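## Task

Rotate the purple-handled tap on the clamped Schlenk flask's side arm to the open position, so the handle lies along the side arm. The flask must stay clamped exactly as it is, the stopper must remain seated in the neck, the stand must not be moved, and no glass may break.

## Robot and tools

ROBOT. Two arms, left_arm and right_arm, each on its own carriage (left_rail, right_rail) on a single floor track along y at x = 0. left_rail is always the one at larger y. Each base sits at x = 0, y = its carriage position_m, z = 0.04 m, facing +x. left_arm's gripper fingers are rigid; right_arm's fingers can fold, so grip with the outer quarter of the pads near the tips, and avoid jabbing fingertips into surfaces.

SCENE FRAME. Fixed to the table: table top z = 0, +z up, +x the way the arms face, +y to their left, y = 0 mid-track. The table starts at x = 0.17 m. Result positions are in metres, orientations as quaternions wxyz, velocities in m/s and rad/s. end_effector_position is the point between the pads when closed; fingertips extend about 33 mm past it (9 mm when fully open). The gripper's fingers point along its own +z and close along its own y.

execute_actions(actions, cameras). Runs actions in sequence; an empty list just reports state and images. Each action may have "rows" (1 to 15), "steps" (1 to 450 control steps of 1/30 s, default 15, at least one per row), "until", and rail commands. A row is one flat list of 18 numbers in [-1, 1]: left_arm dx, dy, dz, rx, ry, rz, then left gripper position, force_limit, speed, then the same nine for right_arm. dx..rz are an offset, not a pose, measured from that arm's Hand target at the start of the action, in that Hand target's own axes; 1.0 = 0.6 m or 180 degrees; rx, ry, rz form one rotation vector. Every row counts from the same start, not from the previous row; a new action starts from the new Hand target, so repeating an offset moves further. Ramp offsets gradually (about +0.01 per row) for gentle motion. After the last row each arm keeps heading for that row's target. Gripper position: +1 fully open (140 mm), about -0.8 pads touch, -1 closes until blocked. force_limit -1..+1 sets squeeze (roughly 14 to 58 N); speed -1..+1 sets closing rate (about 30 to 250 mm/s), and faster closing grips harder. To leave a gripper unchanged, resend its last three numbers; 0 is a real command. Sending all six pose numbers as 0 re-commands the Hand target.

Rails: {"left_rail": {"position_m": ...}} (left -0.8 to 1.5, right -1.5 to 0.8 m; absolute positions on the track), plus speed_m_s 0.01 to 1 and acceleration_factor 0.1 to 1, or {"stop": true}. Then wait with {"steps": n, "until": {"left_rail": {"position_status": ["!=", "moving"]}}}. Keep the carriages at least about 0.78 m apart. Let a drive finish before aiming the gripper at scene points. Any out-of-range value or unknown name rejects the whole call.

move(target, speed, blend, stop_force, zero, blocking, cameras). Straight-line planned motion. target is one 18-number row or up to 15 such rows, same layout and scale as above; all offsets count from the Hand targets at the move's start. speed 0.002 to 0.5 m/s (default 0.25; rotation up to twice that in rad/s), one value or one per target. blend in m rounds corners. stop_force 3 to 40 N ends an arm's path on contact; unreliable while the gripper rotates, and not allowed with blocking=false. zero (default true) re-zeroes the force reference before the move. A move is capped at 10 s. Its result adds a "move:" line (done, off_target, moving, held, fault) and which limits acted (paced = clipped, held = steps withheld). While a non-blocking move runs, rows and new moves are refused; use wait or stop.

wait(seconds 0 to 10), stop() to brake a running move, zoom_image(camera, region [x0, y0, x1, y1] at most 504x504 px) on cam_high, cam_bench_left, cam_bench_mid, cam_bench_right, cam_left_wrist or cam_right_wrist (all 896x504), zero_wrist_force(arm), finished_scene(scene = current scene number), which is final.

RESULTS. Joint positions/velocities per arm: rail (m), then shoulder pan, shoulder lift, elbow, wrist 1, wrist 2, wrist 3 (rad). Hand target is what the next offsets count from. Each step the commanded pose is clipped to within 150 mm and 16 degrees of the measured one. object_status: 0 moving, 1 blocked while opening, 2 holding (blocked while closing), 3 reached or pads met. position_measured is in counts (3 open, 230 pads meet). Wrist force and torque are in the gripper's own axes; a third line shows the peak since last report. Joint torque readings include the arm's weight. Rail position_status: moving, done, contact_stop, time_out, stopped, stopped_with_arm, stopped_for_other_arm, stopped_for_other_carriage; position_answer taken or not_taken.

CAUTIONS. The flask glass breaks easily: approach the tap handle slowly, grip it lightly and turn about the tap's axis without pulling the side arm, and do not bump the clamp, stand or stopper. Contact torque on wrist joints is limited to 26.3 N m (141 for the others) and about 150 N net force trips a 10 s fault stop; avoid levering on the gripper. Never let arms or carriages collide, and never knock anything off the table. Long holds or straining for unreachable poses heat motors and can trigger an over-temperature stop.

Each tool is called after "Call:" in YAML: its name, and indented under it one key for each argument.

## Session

Call:
execute_actions:
  actions: []

Scene clock: 0.00 s.
left_arm: end_effector_position=(+0.3456, +0.6984, +0.5800) position_measured=3 object_status=3 end_effector_quat_wxyz=(+0.000, +1.000, +0.000, +0.000) | right_arm: end_effector_position=(+0.3456, -1.3351, +0.5800) position_measured=3 object_status=3 end_effector_quat_wxyz=(+0.000, +1.000, +0.000, +0.000)
Joint positions: left_arm=[0.671 -0.316 -1.725 0.971 -0.816 -1.571 2.826] | right_arm=[-1.362 -0.316 -1.725 0.971 -0.816 -1.571 2.826]
Joint velocities: within noise
Joint torques (N m): no reading
Wrist force (N): no reading
Wrist torque (N m): no reading
Wrist force, peak (N): no reading
Hand target: left_arm +0.3456, +0.6984, +0.5800; +0.000, +1.000, +0.000, +0.000 | right_arm +0.3456, -1.3351, +0.5800; +0.000, +1.000, +0.000, +0.000
Tool commands: left_gripper/position=+1.0 left_gripper/force_limit=+1.0 left_gripper/speed=+1.0 right_gripper/position=+1.0 right_gripper/force_limit=+1.0 right_gripper/speed=+1.0
left_rail: position_m=0.671 position_status=done
right_rail: position_m=-1.362 position_status=done
camera_calibration:
cam_left_wrist: T_world_to_cam=[[-0.0265538, -0.998538, -0.0470784, 0.750006], [-0.954746, 0.0113767, 0.297206, 0.165161], [-0.296236, 0.0528398, -0.953652, 0.761451], [0, 0, 0, 1]] pos_world=[0.403171, 0.706795, 0.712382]
cam_right_wrist: T_world_to_cam=[[-0.031272, -0.999466, 0.0094295, -1.31715], [-0.949091, 0.0326518, 0.313305, 0.202106], [-0.313446, 0.000848234, -0.949606, 0.80498], [0, 0, 0, 1]] pos_world=[0.402945, -1.32372, 0.713512]

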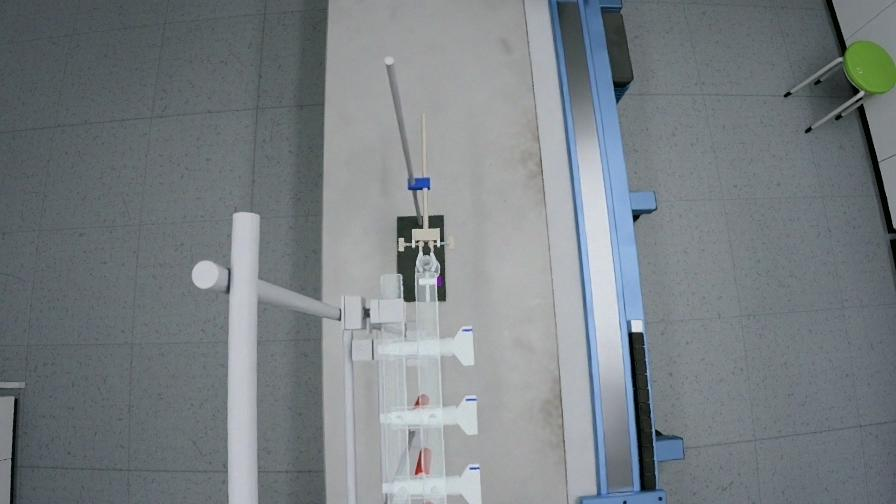

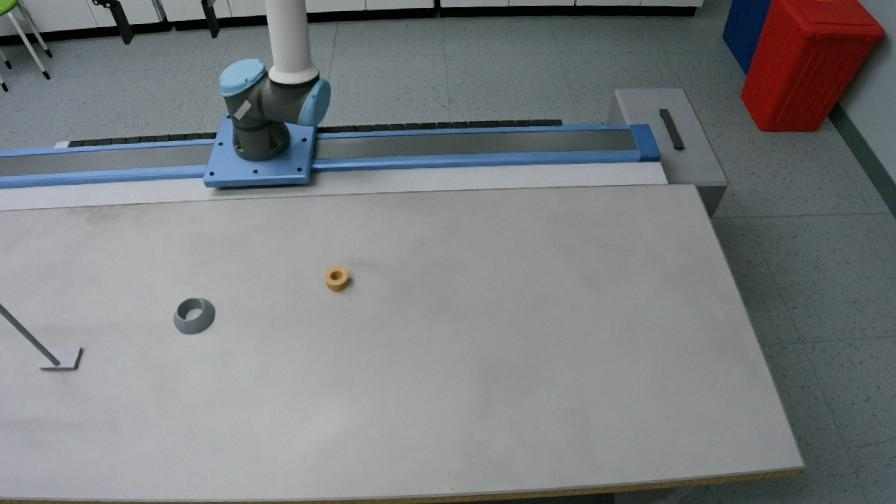

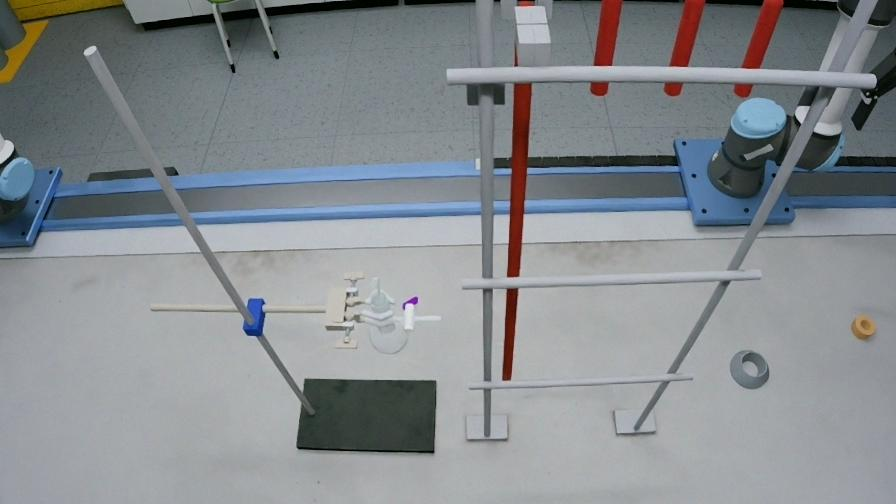

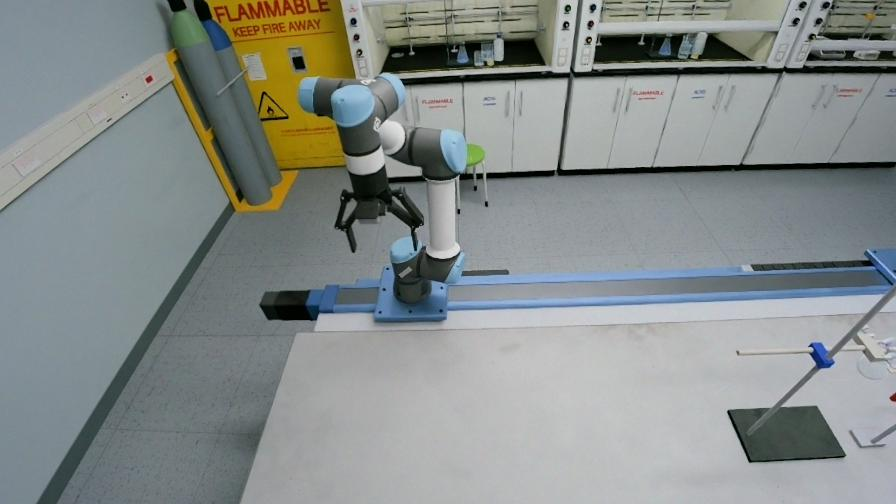

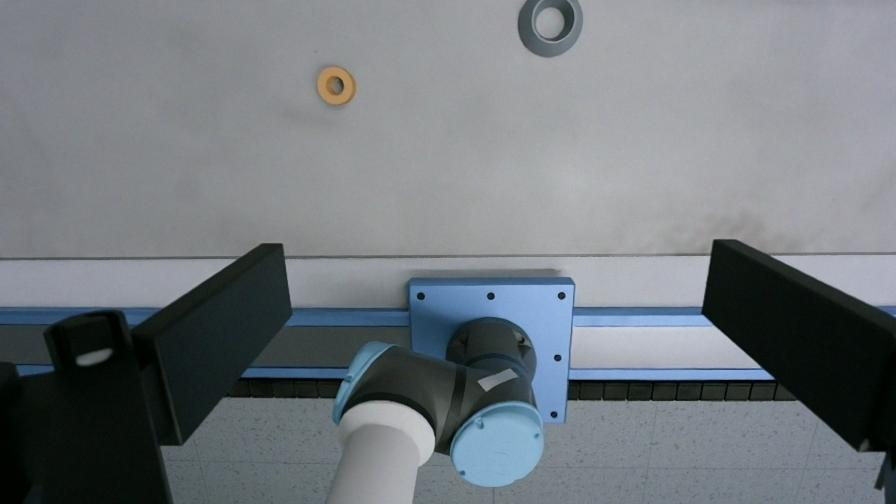

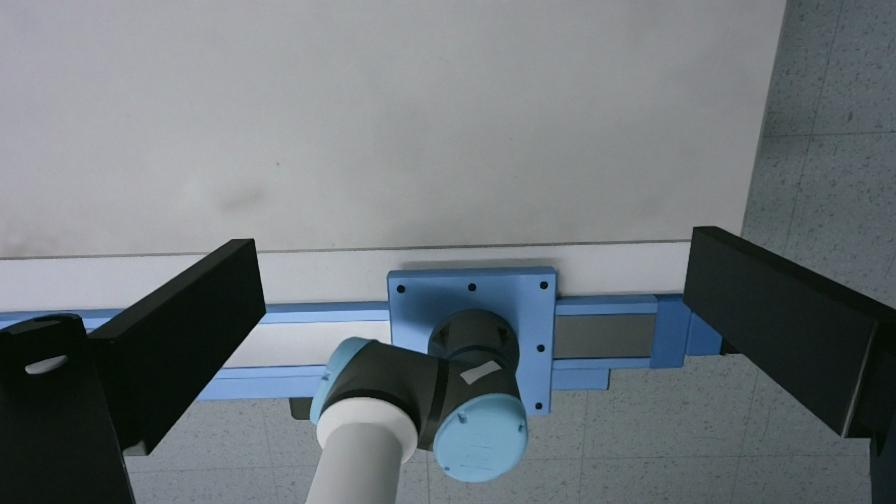

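Call:
zoom_image:
  camera: "cam_bench_mid"
  region: [310, 250, 460, 360]

Call:
zoom_image:
  camera: "cam_high"
  region: [380, 210, 480, 310]

Call:
zoom_image:
  camera: "cam_bench_mid"
  region: [380, 280, 450, 340]

Call:
zoom_image:
  camera: "cam_high"
  region: [405, 255, 455, 305]

Scaled by 3.360.

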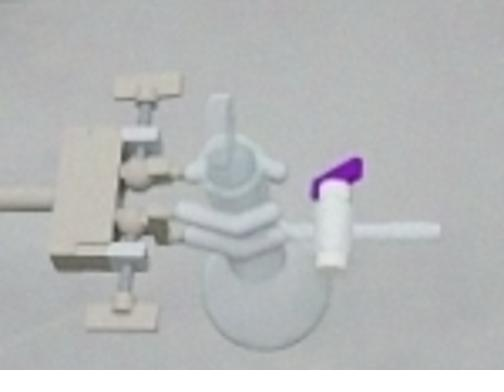

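Scaled by 5.040.

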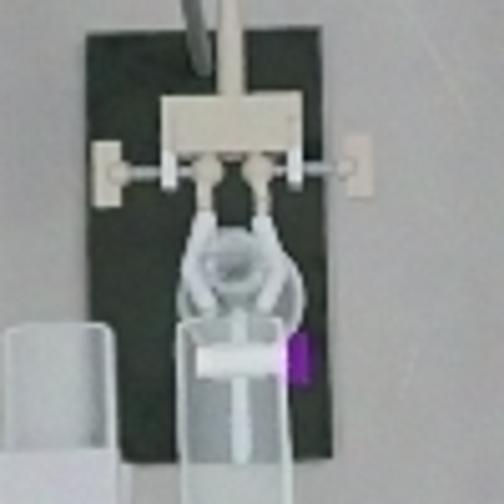

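Scaled by 7.200.

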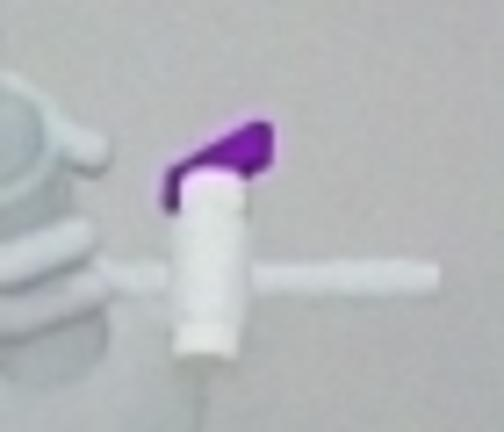

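Scaled by 10.080.

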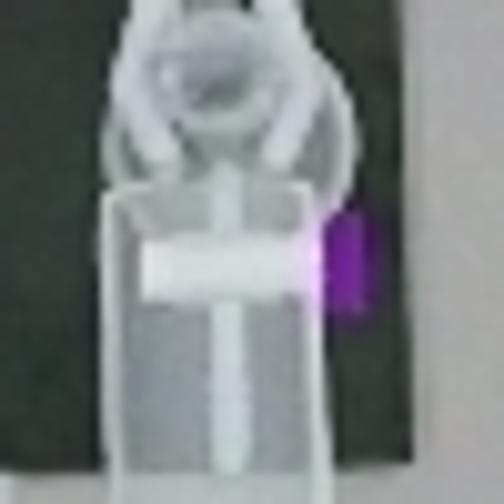

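Call:
execute_actions:
  actions:
    - {"right_rail": {"position_m": -0.495, "speed_m_s": 0.8, "acceleration_factor": 0.6}, "steps": 150, "until": {"right_rail": {"position_status": ["!=", "moving"]}}}
  cameras: []

Call:
move:
  target: [0,0,0,0,0,0,1,1,1, 0.0557,-0.6068,0.3483,-0.1954,0.4718,-0.1954,-0.56,-1,0]
  speed: 0.33
  cameras: ["cam_right_wrist", "cam_bench_mid", "cam_high"]

Call:
zoom_image:
  camera: "cam_right_wrist"
  region: [380, 140, 520, 230]

Call:
zoom_image:
  camera: "cam_right_wrist"
  region: [350, 60, 650, 300]

Scene clock: 11.70 s.
left_arm: end_effector_position=(+0.3456, +0.6984, +0.5800) position_measured=3 object_status=3 end_effector_quat_wxyz=(+0.000, +1.000, +0.000, +0.000) | right_arm: end_effector_position=(+0.3456, -0.4678, +0.5800) position_measured=3 object_status=3 end_effector_quat_wxyz=(+0.000, +1.000, +0.000, +0.000)
Joint positions: left_arm=[0.671 -0.316 -1.725 0.971 -0.816 -1.571 2.826] | right_arm=[-0.495 -0.316 -1.725 0.971 -0.816 -1.571 2.826]
Joint velocities: within noise
Joint torques (N m): left_arm=[-0.34 -13.57 -17.85 -4.09 0.08 0.09] | right_arm=[0.39 -12.08 -18.07 -3.68 0.24 0.17]
Wrist force (N): left_arm=[0.1 0.1 0.4] | right_arm=[0.2 -0.1 -0.2]
Wrist torque (N m): left_arm=[0.02 -0.02 0.00] | right_arm=[0.00 -0.05 0.01]
Wrist force, peak (N): left_arm=[0.3 0.0 0.5] | right_arm=[0.0 1.9 -0.2]
Hand target: left_arm +0.3456, +0.6984, +0.5800; +0.000, +1.000, +0.000, +0.000 | right_arm +0.3456, -0.4678, +0.5800; +0.000, +1.000, +0.000, +0.000
Tool commands: left_gripper/position=+1.0 left_gripper/force_limit=+1.0 left_gripper/speed=+1.0 right_gripper/position=+1.0 right_gripper/force_limit=+1.0 right_gripper/speed=+1.0
left_rail: position_m=0.671 position_status=done
right_rail: position_m=-0.495 speed_m_s=0.80 position_status=done
No camera images: "cameras" was empty.

Scene clock: 15.47 s.
left_arm: end_effector_position=(+0.3456, +0.6984, +0.5800) position_measured=3 object_status=3 end_effector_quat_wxyz=(+0.000, +1.000, +0.000, +0.000) | right_arm: end_effector_position=(+0.3790, -0.1037, +0.3710) position_measured=200 object_status=3 end_effector_quat_wxyz=(+0.271, +0.653, +0.271, +0.653)
Joint positions: left_arm=[0.671 -0.316 -1.725 0.971 -0.816 -1.571 2.826] | right_arm=[-0.495 1.057 -1.194 2.176 -4.124 -2.628 2.357]
Joint velocities: within noise
Joint torques (N m): left_arm=[0.19 -13.26 -16.45 -4.55 0.08 0.13] | right_arm=[-7.76 -22.27 -20.38 -2.44 1.54 -1.87]
Wrist force (N): left_arm=[0.2 0.1 0.2] | right_arm=[1.4 -0.6 0.9]
Wrist torque (N m): left_arm=[0.02 -0.04 0.00] | right_arm=[0.06 -0.34 -0.01]
Wrist force, peak (N): left_arm=[0.5 0.0 0.3] | right_arm=[1.6 -2.1 1.0]
Hand target: left_arm +0.3456, +0.6984, +0.5800; +0.000, +1.000, +0.000, +0.000 | right_arm +0.3790, -0.1037, +0.3710; +0.271, +0.653, +0.271, +0.653
Off the commanded pose: left_arm 0.000 m, 0 deg | right_arm 0.000 m, 0 deg.
left_rail: position_m=0.671 position_status=done
right_rail: position_m=-0.495 speed_m_s=0.80 position_status=done
move: done
camera_calibration:
cam_right_wrist: T_world_to_cam=[[-0.00934608, -0.728923, 0.684532, -0.314097], [-0.313436, -0.647928, -0.694224, 0.321439], [0.949563, -0.221046, -0.222415, -0.155553], [0, 0, 0, 1]] pos_world=[0.245522, -0.0550676, 0.403563]
Images, in order (width x height): cam_high 896x504, cam_bench_mid 896x504, cam_right_wrist 896x504.

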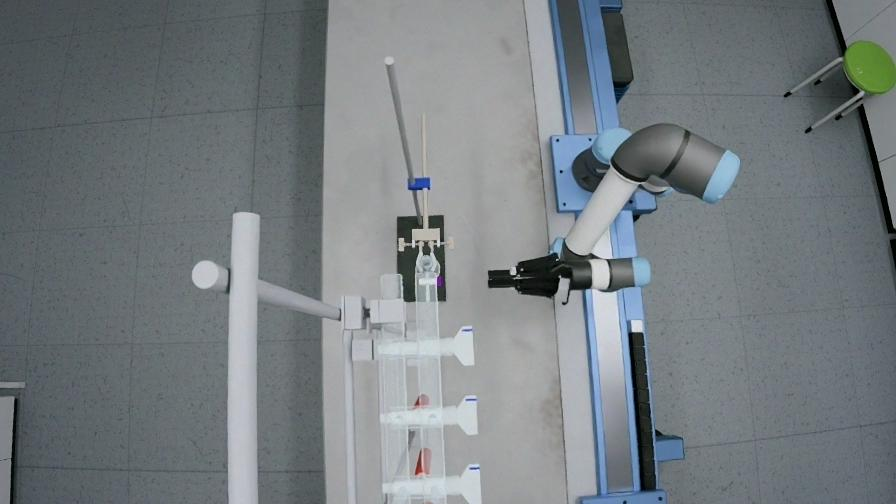

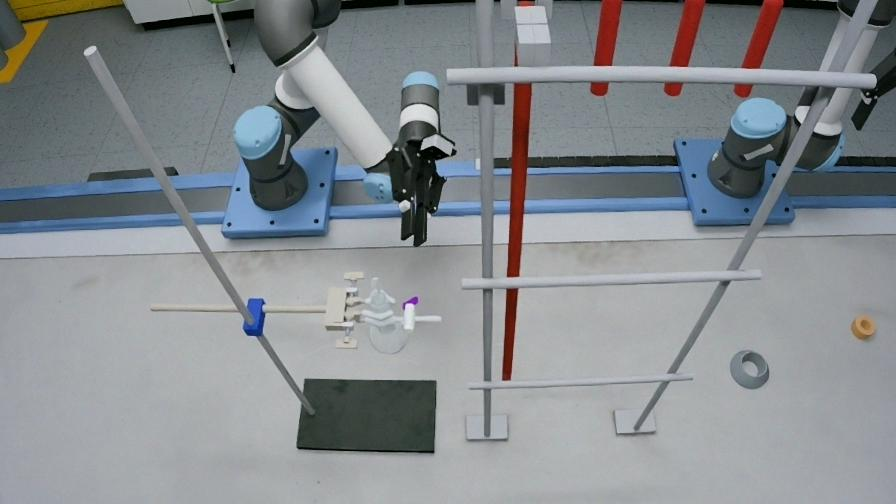

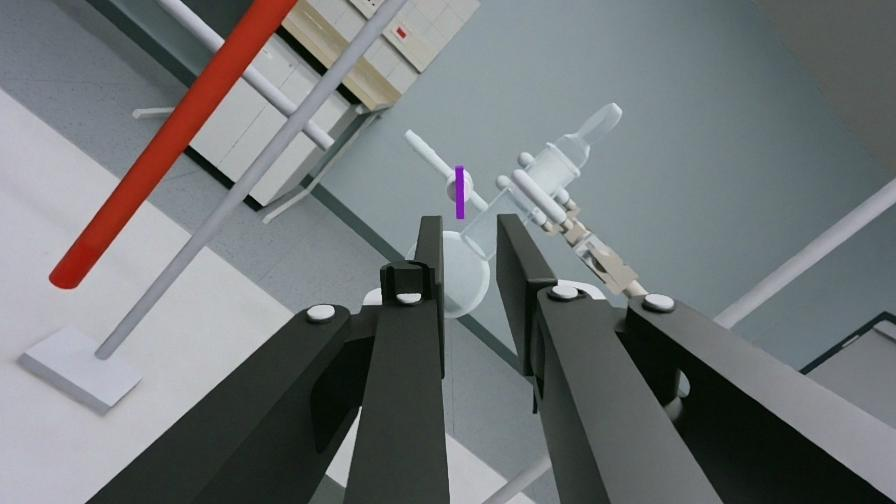

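Scaled by 3.600.

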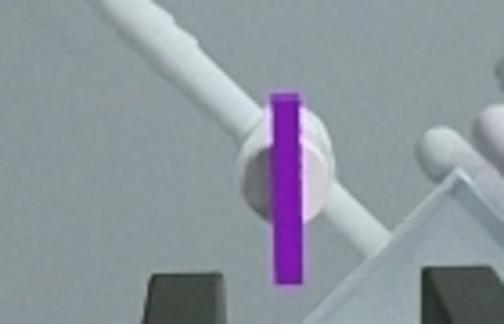

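Scaled by 1.680.

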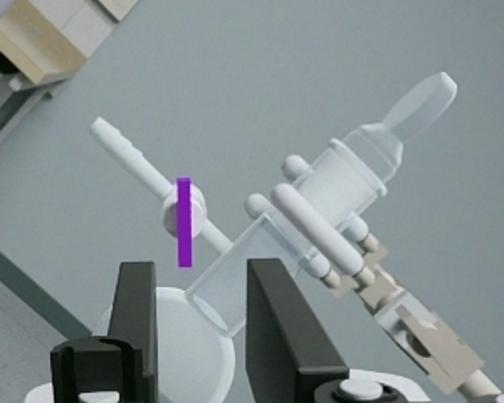

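Call:
zoom_image:
  camera: "cam_right_wrist"
  region: [435, 155, 485, 230]

Call:
zoom_image:
  camera: "cam_right_wrist"
  region: [400, 120, 520, 200]

Scaled by 6.720.

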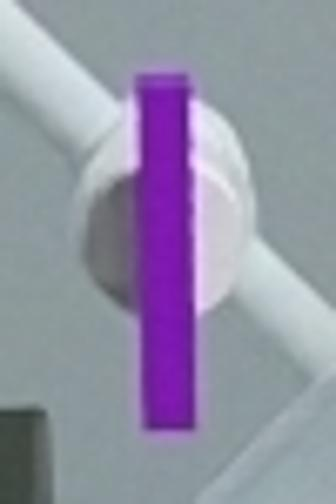

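Scaled by 4.200.

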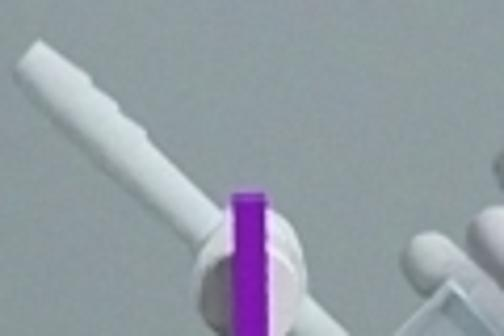

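Call:
move:
  target: [0,0,0,0,0,0,1,1,1, -0.0037,0.0007,0.1608,0,0,-0.0056,-0.56,-1,0]
  speed: 0.15
  cameras: ["cam_right_wrist", "cam_bench_mid", "cam_high"]

Call:
zoom_image:
  camera: "cam_right_wrist"
  region: [420, 180, 520, 290]

Call:
zoom_image:
  camera: "cam_high"
  region: [405, 245, 475, 305]

Call:
zoom_image:
  camera: "cam_bench_mid"
  region: [370, 250, 450, 340]

Scene clock: 20.47 s.
left_arm: end_effector_position=(+0.3456, +0.6984, +0.5800) position_measured=3 object_status=3 end_effector_quat_wxyz=(+0.000, +1.000, +0.000, +0.000) | right_arm: end_effector_position=(+0.4754, -0.1055, +0.3698) position_measured=200 object_status=3 end_effector_quat_wxyz=(+0.276, +0.651, +0.276, +0.651)
Joint positions: left_arm=[0.671 -0.316 -1.725 0.971 -0.816 -1.571 2.826] | right_arm=[-0.495 0.851 -1.148 2.102 -4.096 -2.422 2.339]
Joint velocities: within noise
Joint torques (N m): left_arm=[0.25 -13.44 -14.03 -4.84 0.18 0.14] | right_arm=[-7.6 -25.42 -21.69 -0.3 1.46 -2.05]
Wrist force (N): left_arm=[0.2 0.1 0.2] | right_arm=[2.0 -0.1 1.0]
Wrist torque (N m): left_arm=[0.03 -0.05 0.00] | right_arm=[0.18 -0.46 0.01]
Wrist force, peak (N): left_arm=[0.4 0.1 0.5] | right_arm=[1.7 -0.2 2.1]
Hand target: left_arm +0.3456, +0.6984, +0.5800; +0.000, +1.000, +0.000, +0.000 | right_arm +0.4755, -0.1055, +0.3698; +0.276, +0.651, +0.276, +0.651
Off the commanded pose: left_arm 0.000 m, 0 deg | right_arm 0.000 m, 0 deg.
left_rail: position_m=0.671 position_status=done
right_rail: position_m=-0.495 speed_m_s=0.80 position_status=done
move: done
camera_calibration:
cam_right_wrist: T_world_to_cam=[[-0.00942478, -0.716765, 0.697252, -0.317069], [-0.313311, -0.660055, -0.682762, 0.343965], [0.949604, -0.224892, -0.21835, -0.24968], [0, 0, 0, 1]] pos_world=[0.341877, -0.0563789, 0.401405]
Images, in order (width x height): cam_high 896x504, cam_bench_mid 896x504, cam_right_wrist 896x504.

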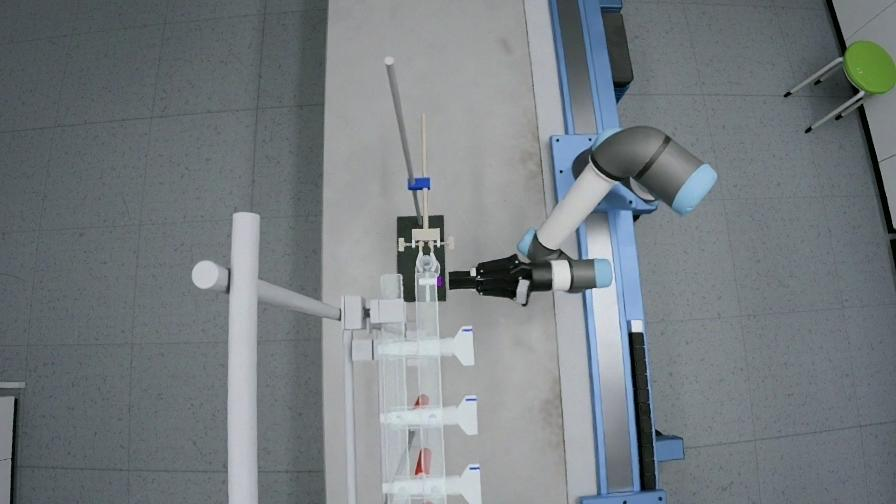

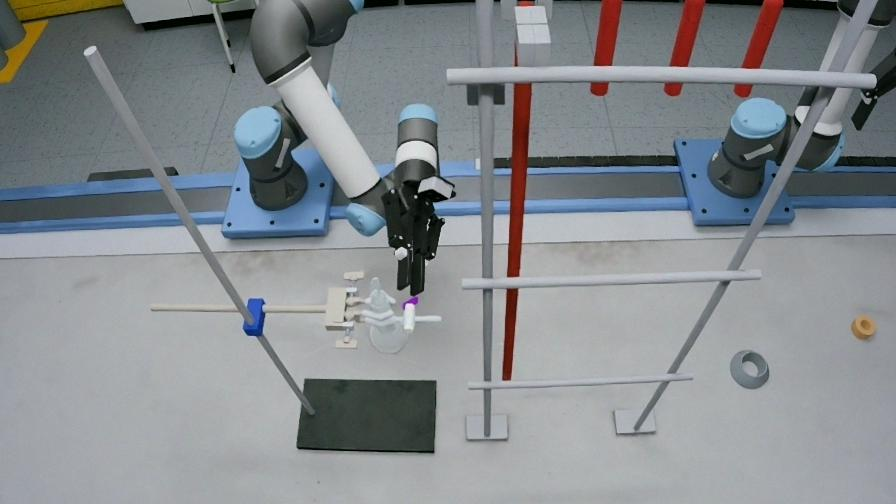

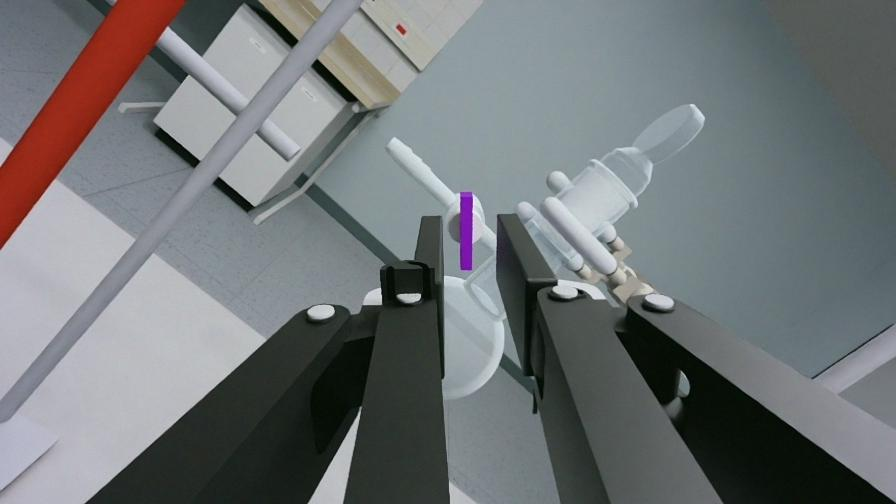

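Scaled by 4.582.

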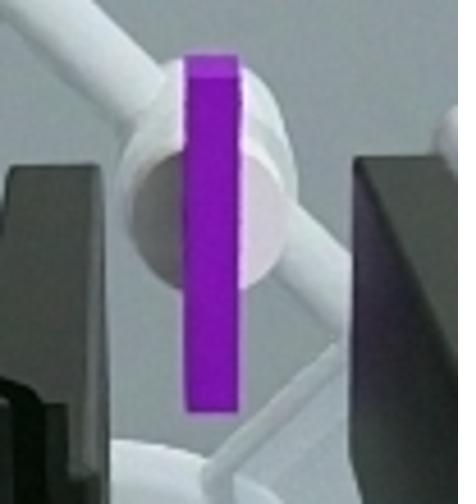

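Scaled by 7.200.

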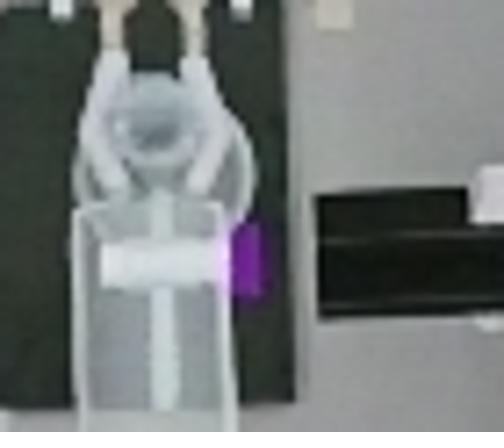

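Scaled by 5.600.

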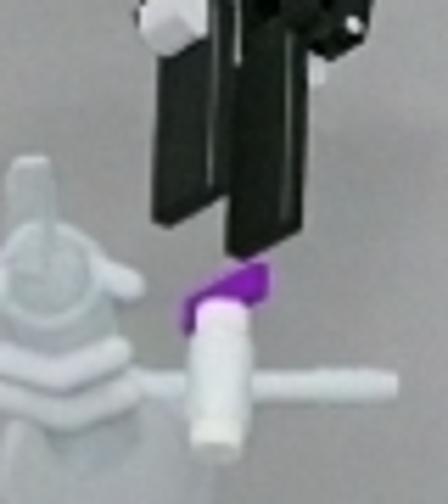

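Call:
move:
  target: [0,0,0,0,0,0,1,1,1, 0,0,0.0352,0,0,0,-0.56,-1,0]
  speed: 0.05
  stop_force: 6
  cameras: ["cam_right_wrist", "cam_high"]

Call:
zoom_image:
  camera: "cam_right_wrist"
  region: [400, 190, 540, 310]

Call:
zoom_image:
  camera: "cam_high"
  region: [405, 245, 475, 305]

Scene clock: 24.13 s.
left_arm: end_effector_position=(+0.3456, +0.6984, +0.5800) position_measured=3 object_status=3 end_effector_quat_wxyz=(+0.000, +1.000, +0.000, +0.000) | right_arm: end_effector_position=(+0.4966, -0.1055, +0.3698) position_measured=200 object_status=3 end_effector_quat_wxyz=(+0.276, +0.651, +0.276, +0.651)
Joint positions: left_arm=[0.671 -0.316 -1.725 0.971 -0.816 -1.571 2.826] | right_arm=[-0.495 0.812 -1.134 2.077 -4.085 -2.383 2.339]
Joint velocities: within noise
Joint torques (N m): left_arm=[0.35 -14.3 -12.22 -4.75 0.24 0.23] | right_arm=[-7.36 -26.42 -21.33 -0.53 1.43 -1.55]
Wrist force (N): left_arm=[0.3 0.0 0.2] | right_arm=[1.7 -0.9 0.8]
Wrist torque (N m): left_arm=[0.01 -0.07 0.00] | right_arm=[0.03 -0.41 0.01]
Wrist force, peak (N): left_arm=[0.5 0.0 0.4] | right_arm=[2.3 -0.7 0.9]
Hand target: left_arm +0.3456, +0.6984, +0.5800; +0.000, +1.000, +0.000, +0.000 | right_arm +0.4966, -0.1055, +0.3698; +0.276, +0.651, +0.276, +0.651
Off the commanded pose: left_arm 0.000 m, 0 deg | right_arm 0.000 m, 0 deg.
left_rail: position_m=0.671 position_status=done
right_rail: position_m=-0.495 speed_m_s=0.80 position_status=done
move: done
camera_calibration:
cam_right_wrist: T_world_to_cam=[[-0.00942525, -0.716748, 0.697269, -0.316882], [-0.31331, -0.660071, -0.682747, 0.350604], [0.949604, -0.224896, -0.218343, -0.269859], [0, 0, 0, 1]] pos_world=[0.363121, -0.0563912, 0.401404]
Images, in order (width x height): cam_high 896x504, cam_right_wrist 896x504.

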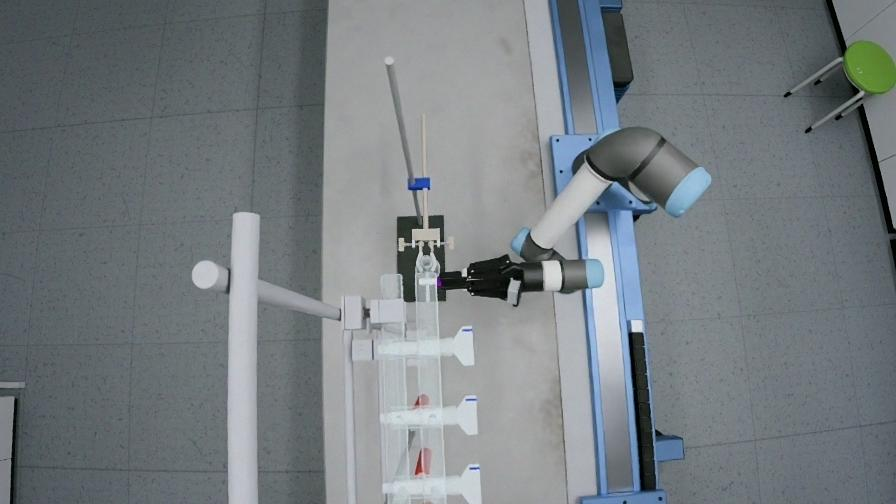

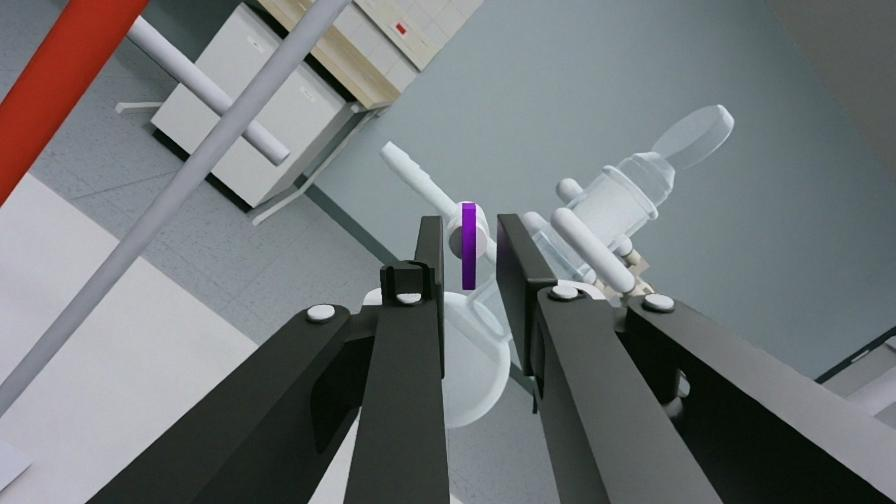

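Scaled by 3.600.

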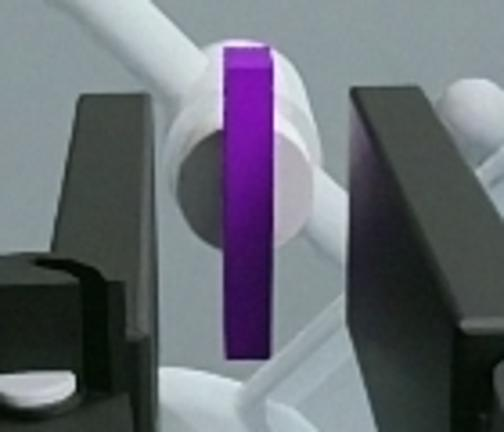

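Scaled by 7.200.

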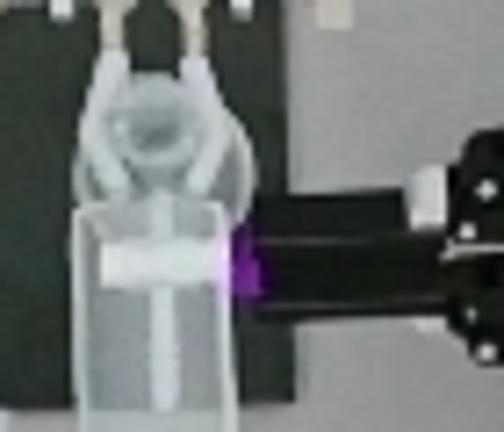

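Call:
move:
  target:
    - [0,0,0,0,0,0,1,1,1, 0,0,0.0045,0,0,0,-0.56,-1,0]
    - [0,0,0,0,0,0,1,1,1, 0,0,0.0045,0,0,0,-0.7,-1,-1]
  speed: 0.03
  cameras: ["cam_right_wrist"]

Call:
zoom_image:
  camera: "cam_right_wrist"
  region: [400, 180, 540, 310]

Scene clock: 27.47 s.
left_arm: end_effector_position=(+0.3456, +0.6984, +0.5800) position_measured=3 object_status=3 end_effector_quat_wxyz=(+0.000, +1.000, +0.000, +0.000) | right_arm: end_effector_position=(+0.4993, -0.1055, +0.3698) position_measured=217 object_status=0 end_effector_quat_wxyz=(+0.276, +0.651, +0.276, +0.651)
Joint positions: left_arm=[0.671 -0.316 -1.725 0.971 -0.816 -1.571 2.826] | right_arm=[-0.495 0.807 -1.132 2.073 -4.083 -2.378 2.339]
Joint velocities: within noise
Joint torques (N m): left_arm=[0.12 -13.84 -12.71 -4.72 0.18 0.12] | right_arm=[-8.04 -26.54 -20.06 -0.67 1.51 0.17]
Wrist force (N): left_arm=[0.2 -0.2 0.3] | right_arm=[1.9 -0.4 0.8]
Wrist torque (N m): left_arm=[-0.03 -0.05 0.00] | right_arm=[0.13 -0.44 0.00]
Wrist force, peak (N): left_arm=[0.5 -0.2 0.3] | right_arm=[2.0 -0.6 1.4]
Hand target: left_arm +0.3456, +0.6984, +0.5800; +0.000, +1.000, +0.000, +0.000 | right_arm +0.4993, -0.1055, +0.3698; +0.276, +0.651, +0.276, +0.651
Off the commanded pose: left_arm 0.000 m, 0 deg | right_arm 0.000 m, 0 deg.
left_rail: position_m=0.671 position_status=done
right_rail: position_m=-0.495 speed_m_s=0.80 position_status=done
move: done
camera_calibration:
cam_right_wrist: T_world_to_cam=[[-0.00942538, -0.716748, 0.697269, -0.316856], [-0.31331, -0.660071, -0.682746, 0.35145], [0.949604, -0.224897, -0.218343, -0.272423], [0, 0, 0, 1]] pos_world=[0.365821, -0.0563912, 0.401404]
Images, in order (width x height): cam_right_wrist 896x504.

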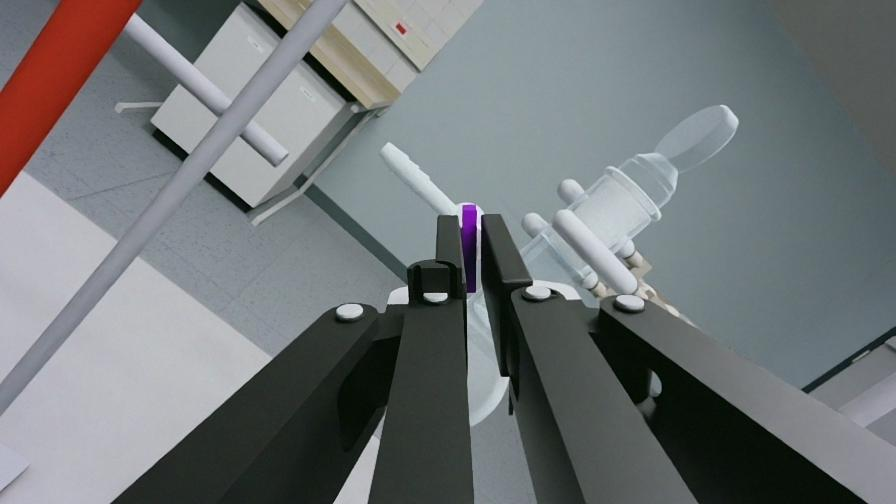

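Scaled by 3.600.

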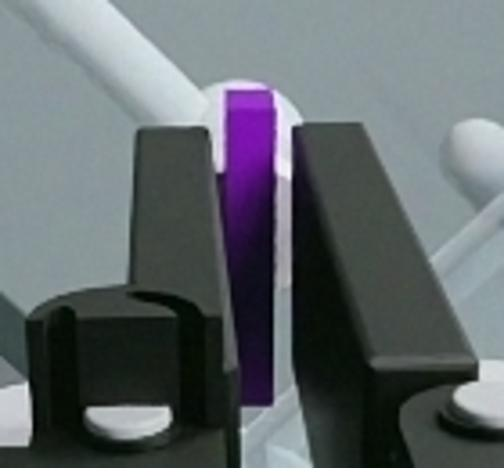

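Call:
move:
  target: [0,0,0,0,0,0,1,1,1, 0,0,0,0,0,-0.1333,-0.7,-1,-1]
  speed: 0.12
  cameras: ["cam_right_wrist", "cam_bench_mid"]

Call:
zoom_image:
  camera: "cam_right_wrist"
  region: [400, 180, 540, 310]

Scene clock: 30.33 s.
left_arm: end_effector_position=(+0.3456, +0.6984, +0.5800) position_measured=3 object_status=3 end_effector_quat_wxyz=(+0.000, +1.000, +0.000, +0.000) | right_arm: end_effector_position=(+0.4993, -0.1056, +0.3698) position_measured=217 object_status=3 end_effector_quat_wxyz=(+0.406, +0.579, +0.406, +0.579)
Joint positions: left_arm=[0.671 -0.316 -1.725 0.971 -0.816 -1.571 2.826] | right_arm=[-0.495 0.807 -1.132 2.073 -4.083 -2.378 1.92]
Joint velocities: within noise
Joint torques (N m): left_arm=[0.36 -13.9 -12.14 -4.84 0.18 0.15] | right_arm=[-3.3 -26.99 -22.65 -3.12 0.4 -1.91]
Wrist force (N): left_arm=[0.3 -0.1 0.4] | right_arm=[1.3 -2.1 0.9]
Wrist torque (N m): left_arm=[-0.02 -0.07 0.00] | right_arm=[0.20 -0.23 0.15]
Wrist force, peak (N): left_arm=[0.3 0.0 0.5] | right_arm=[2.4 -1.8 0.8]
Hand target: left_arm +0.3456, +0.6984, +0.5800; +0.000, +1.000, +0.000, +0.000 | right_arm +0.4993, -0.1055, +0.3698; +0.406, +0.579, +0.406, +0.579
Off the commanded pose: left_arm 0.000 m, 0 deg | right_arm 0.000 m, 0 deg.
left_rail: position_m=0.671 position_status=done
right_rail: position_m=-0.495 speed_m_s=0.80 position_status=done
move: done
camera_calibration:
cam_right_wrist: T_world_to_cam=[[-0.00941387, -0.371455, 0.928403, -0.365892], [-0.313336, -0.88059, -0.355502, 0.207176], [0.949596, -0.294248, -0.1081, -0.320499], [0, 0, 0, 1]] pos_world=[0.365815, -0.0477817, 0.378701]
Images, in order (width x height): cam_bench_mid 896x504, cam_right_wrist 896x504.

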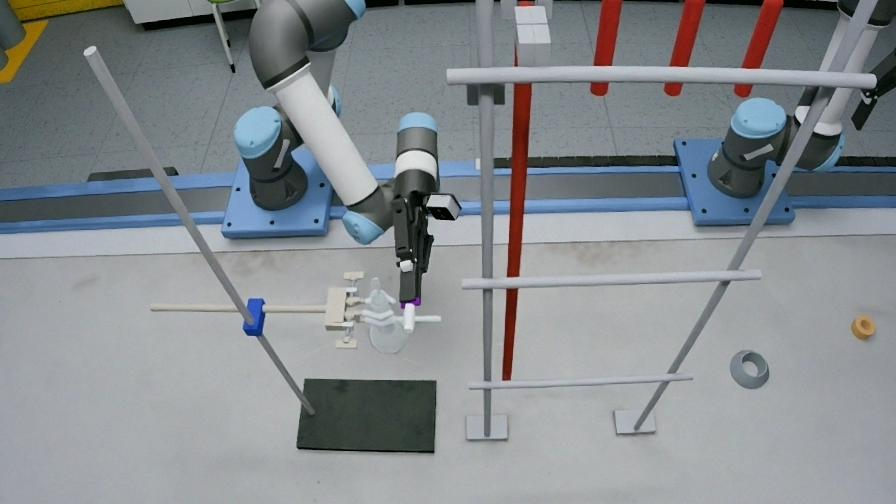

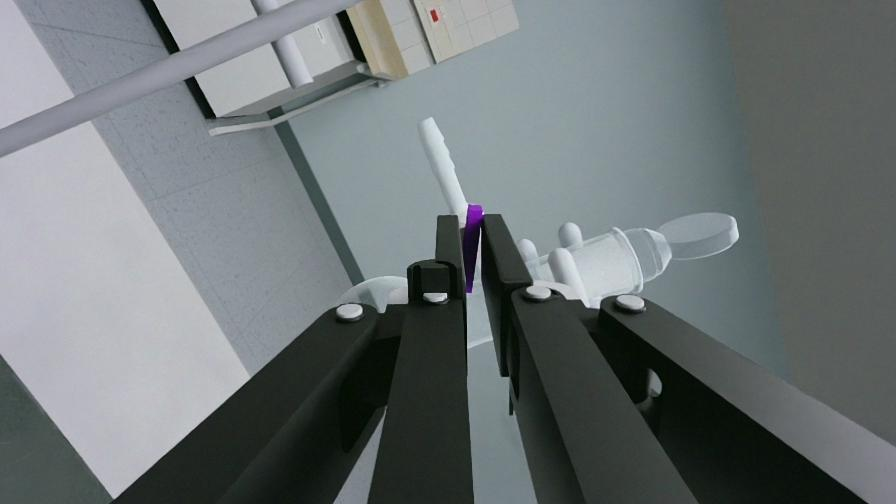

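Scaled by 3.600.

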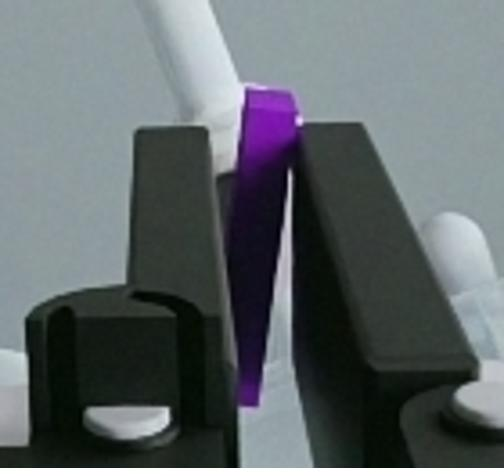

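Call:
move:
  target: [0,0,0,0,0,0,1,1,1, 0,0,0,0,0,-0.1333,-0.7,-1,-1]
  speed: 0.12
  cameras: ["cam_right_wrist", "cam_bench_mid"]

Call:
zoom_image:
  camera: "cam_right_wrist"
  region: [400, 180, 540, 310]

Scene clock: 34.00 s.
left_arm: end_effector_position=(+0.3456, +0.6984, +0.5800) position_measured=3 object_status=3 end_effector_quat_wxyz=(+0.000, +1.000, +0.000, +0.000) | right_arm: end_effector_position=(+0.4993, -0.1056, +0.3698) position_measured=217 object_status=3 end_effector_quat_wxyz=(+0.517, +0.482, +0.517, +0.482)
Joint positions: left_arm=[0.671 -0.316 -1.725 0.971 -0.816 -1.571 2.826] | right_arm=[-0.495 0.807 -1.132 2.073 -4.083 -2.378 1.501]
Joint velocities: within noise
Joint torques (N m): left_arm=[0.25 -14.42 -12.87 -4.75 0.33 0.08] | right_arm=[-0.39 -28 -22.91 -3.22 0.31 -2.12]
Wrist force (N): left_arm=[0.1 -0.1 0.1] | right_arm=[1.2 -1.1 0.8]
Wrist torque (N m): left_arm=[-0.02 -0.03 0.00] | right_arm=[0.22 -0.05 0.22]
Wrist force, peak (N): left_arm=[0.4 0.1 0.5] | right_arm=[1.7 -2.3 0.8]
Hand target: left_arm +0.3456, +0.6984, +0.5800; +0.000, +1.000, +0.000, +0.000 | right_arm +0.4993, -0.1055, +0.3698; +0.517, +0.482, +0.517, +0.482
Off the commanded pose: left_arm 0.000 m, 0 deg | right_arm 0.000 m, 0 deg.
left_rail: position_m=0.671 position_status=done
right_rail: position_m=-0.495 speed_m_s=0.80 position_status=done
move: done
camera_calibration:
cam_right_wrist: T_world_to_cam=[[-0.00940109, 0.0381753, 0.999227, -0.348844], [-0.31333, -0.94906, 0.0333108, 0.0561768], [0.949598, -0.312774, 0.0208837, -0.370148], [0, 0, 0, 1]] pos_world=[0.365814, -0.0491405, 0.354433]
Images, in order (width x height): cam_bench_mid 896x504, cam_right_wrist 896x504.

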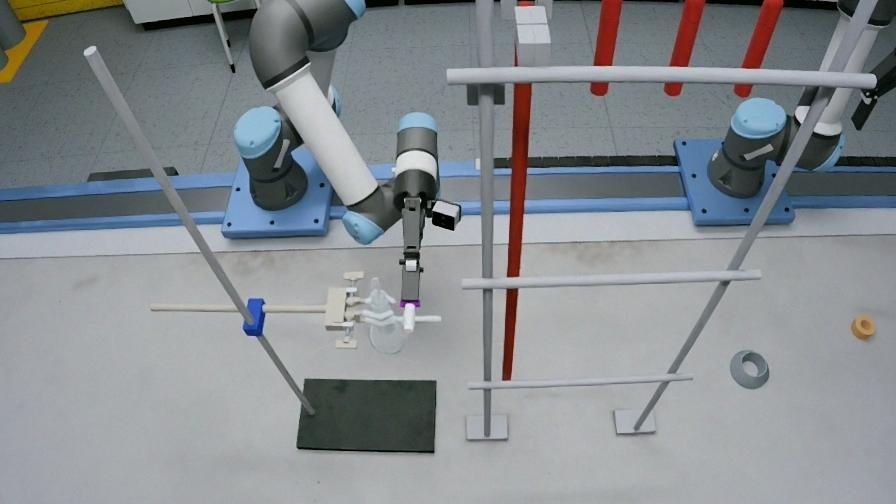

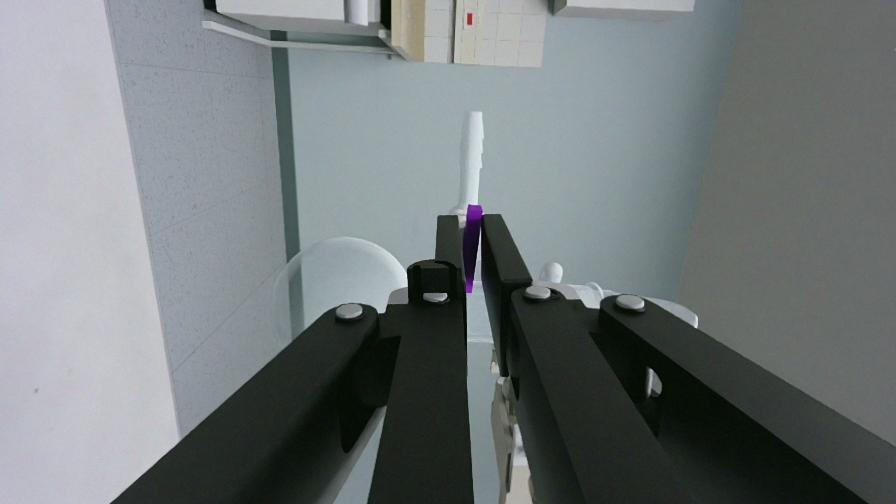

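Scaled by 3.600.

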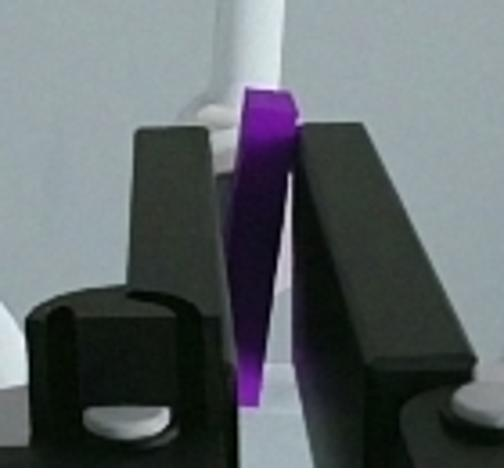

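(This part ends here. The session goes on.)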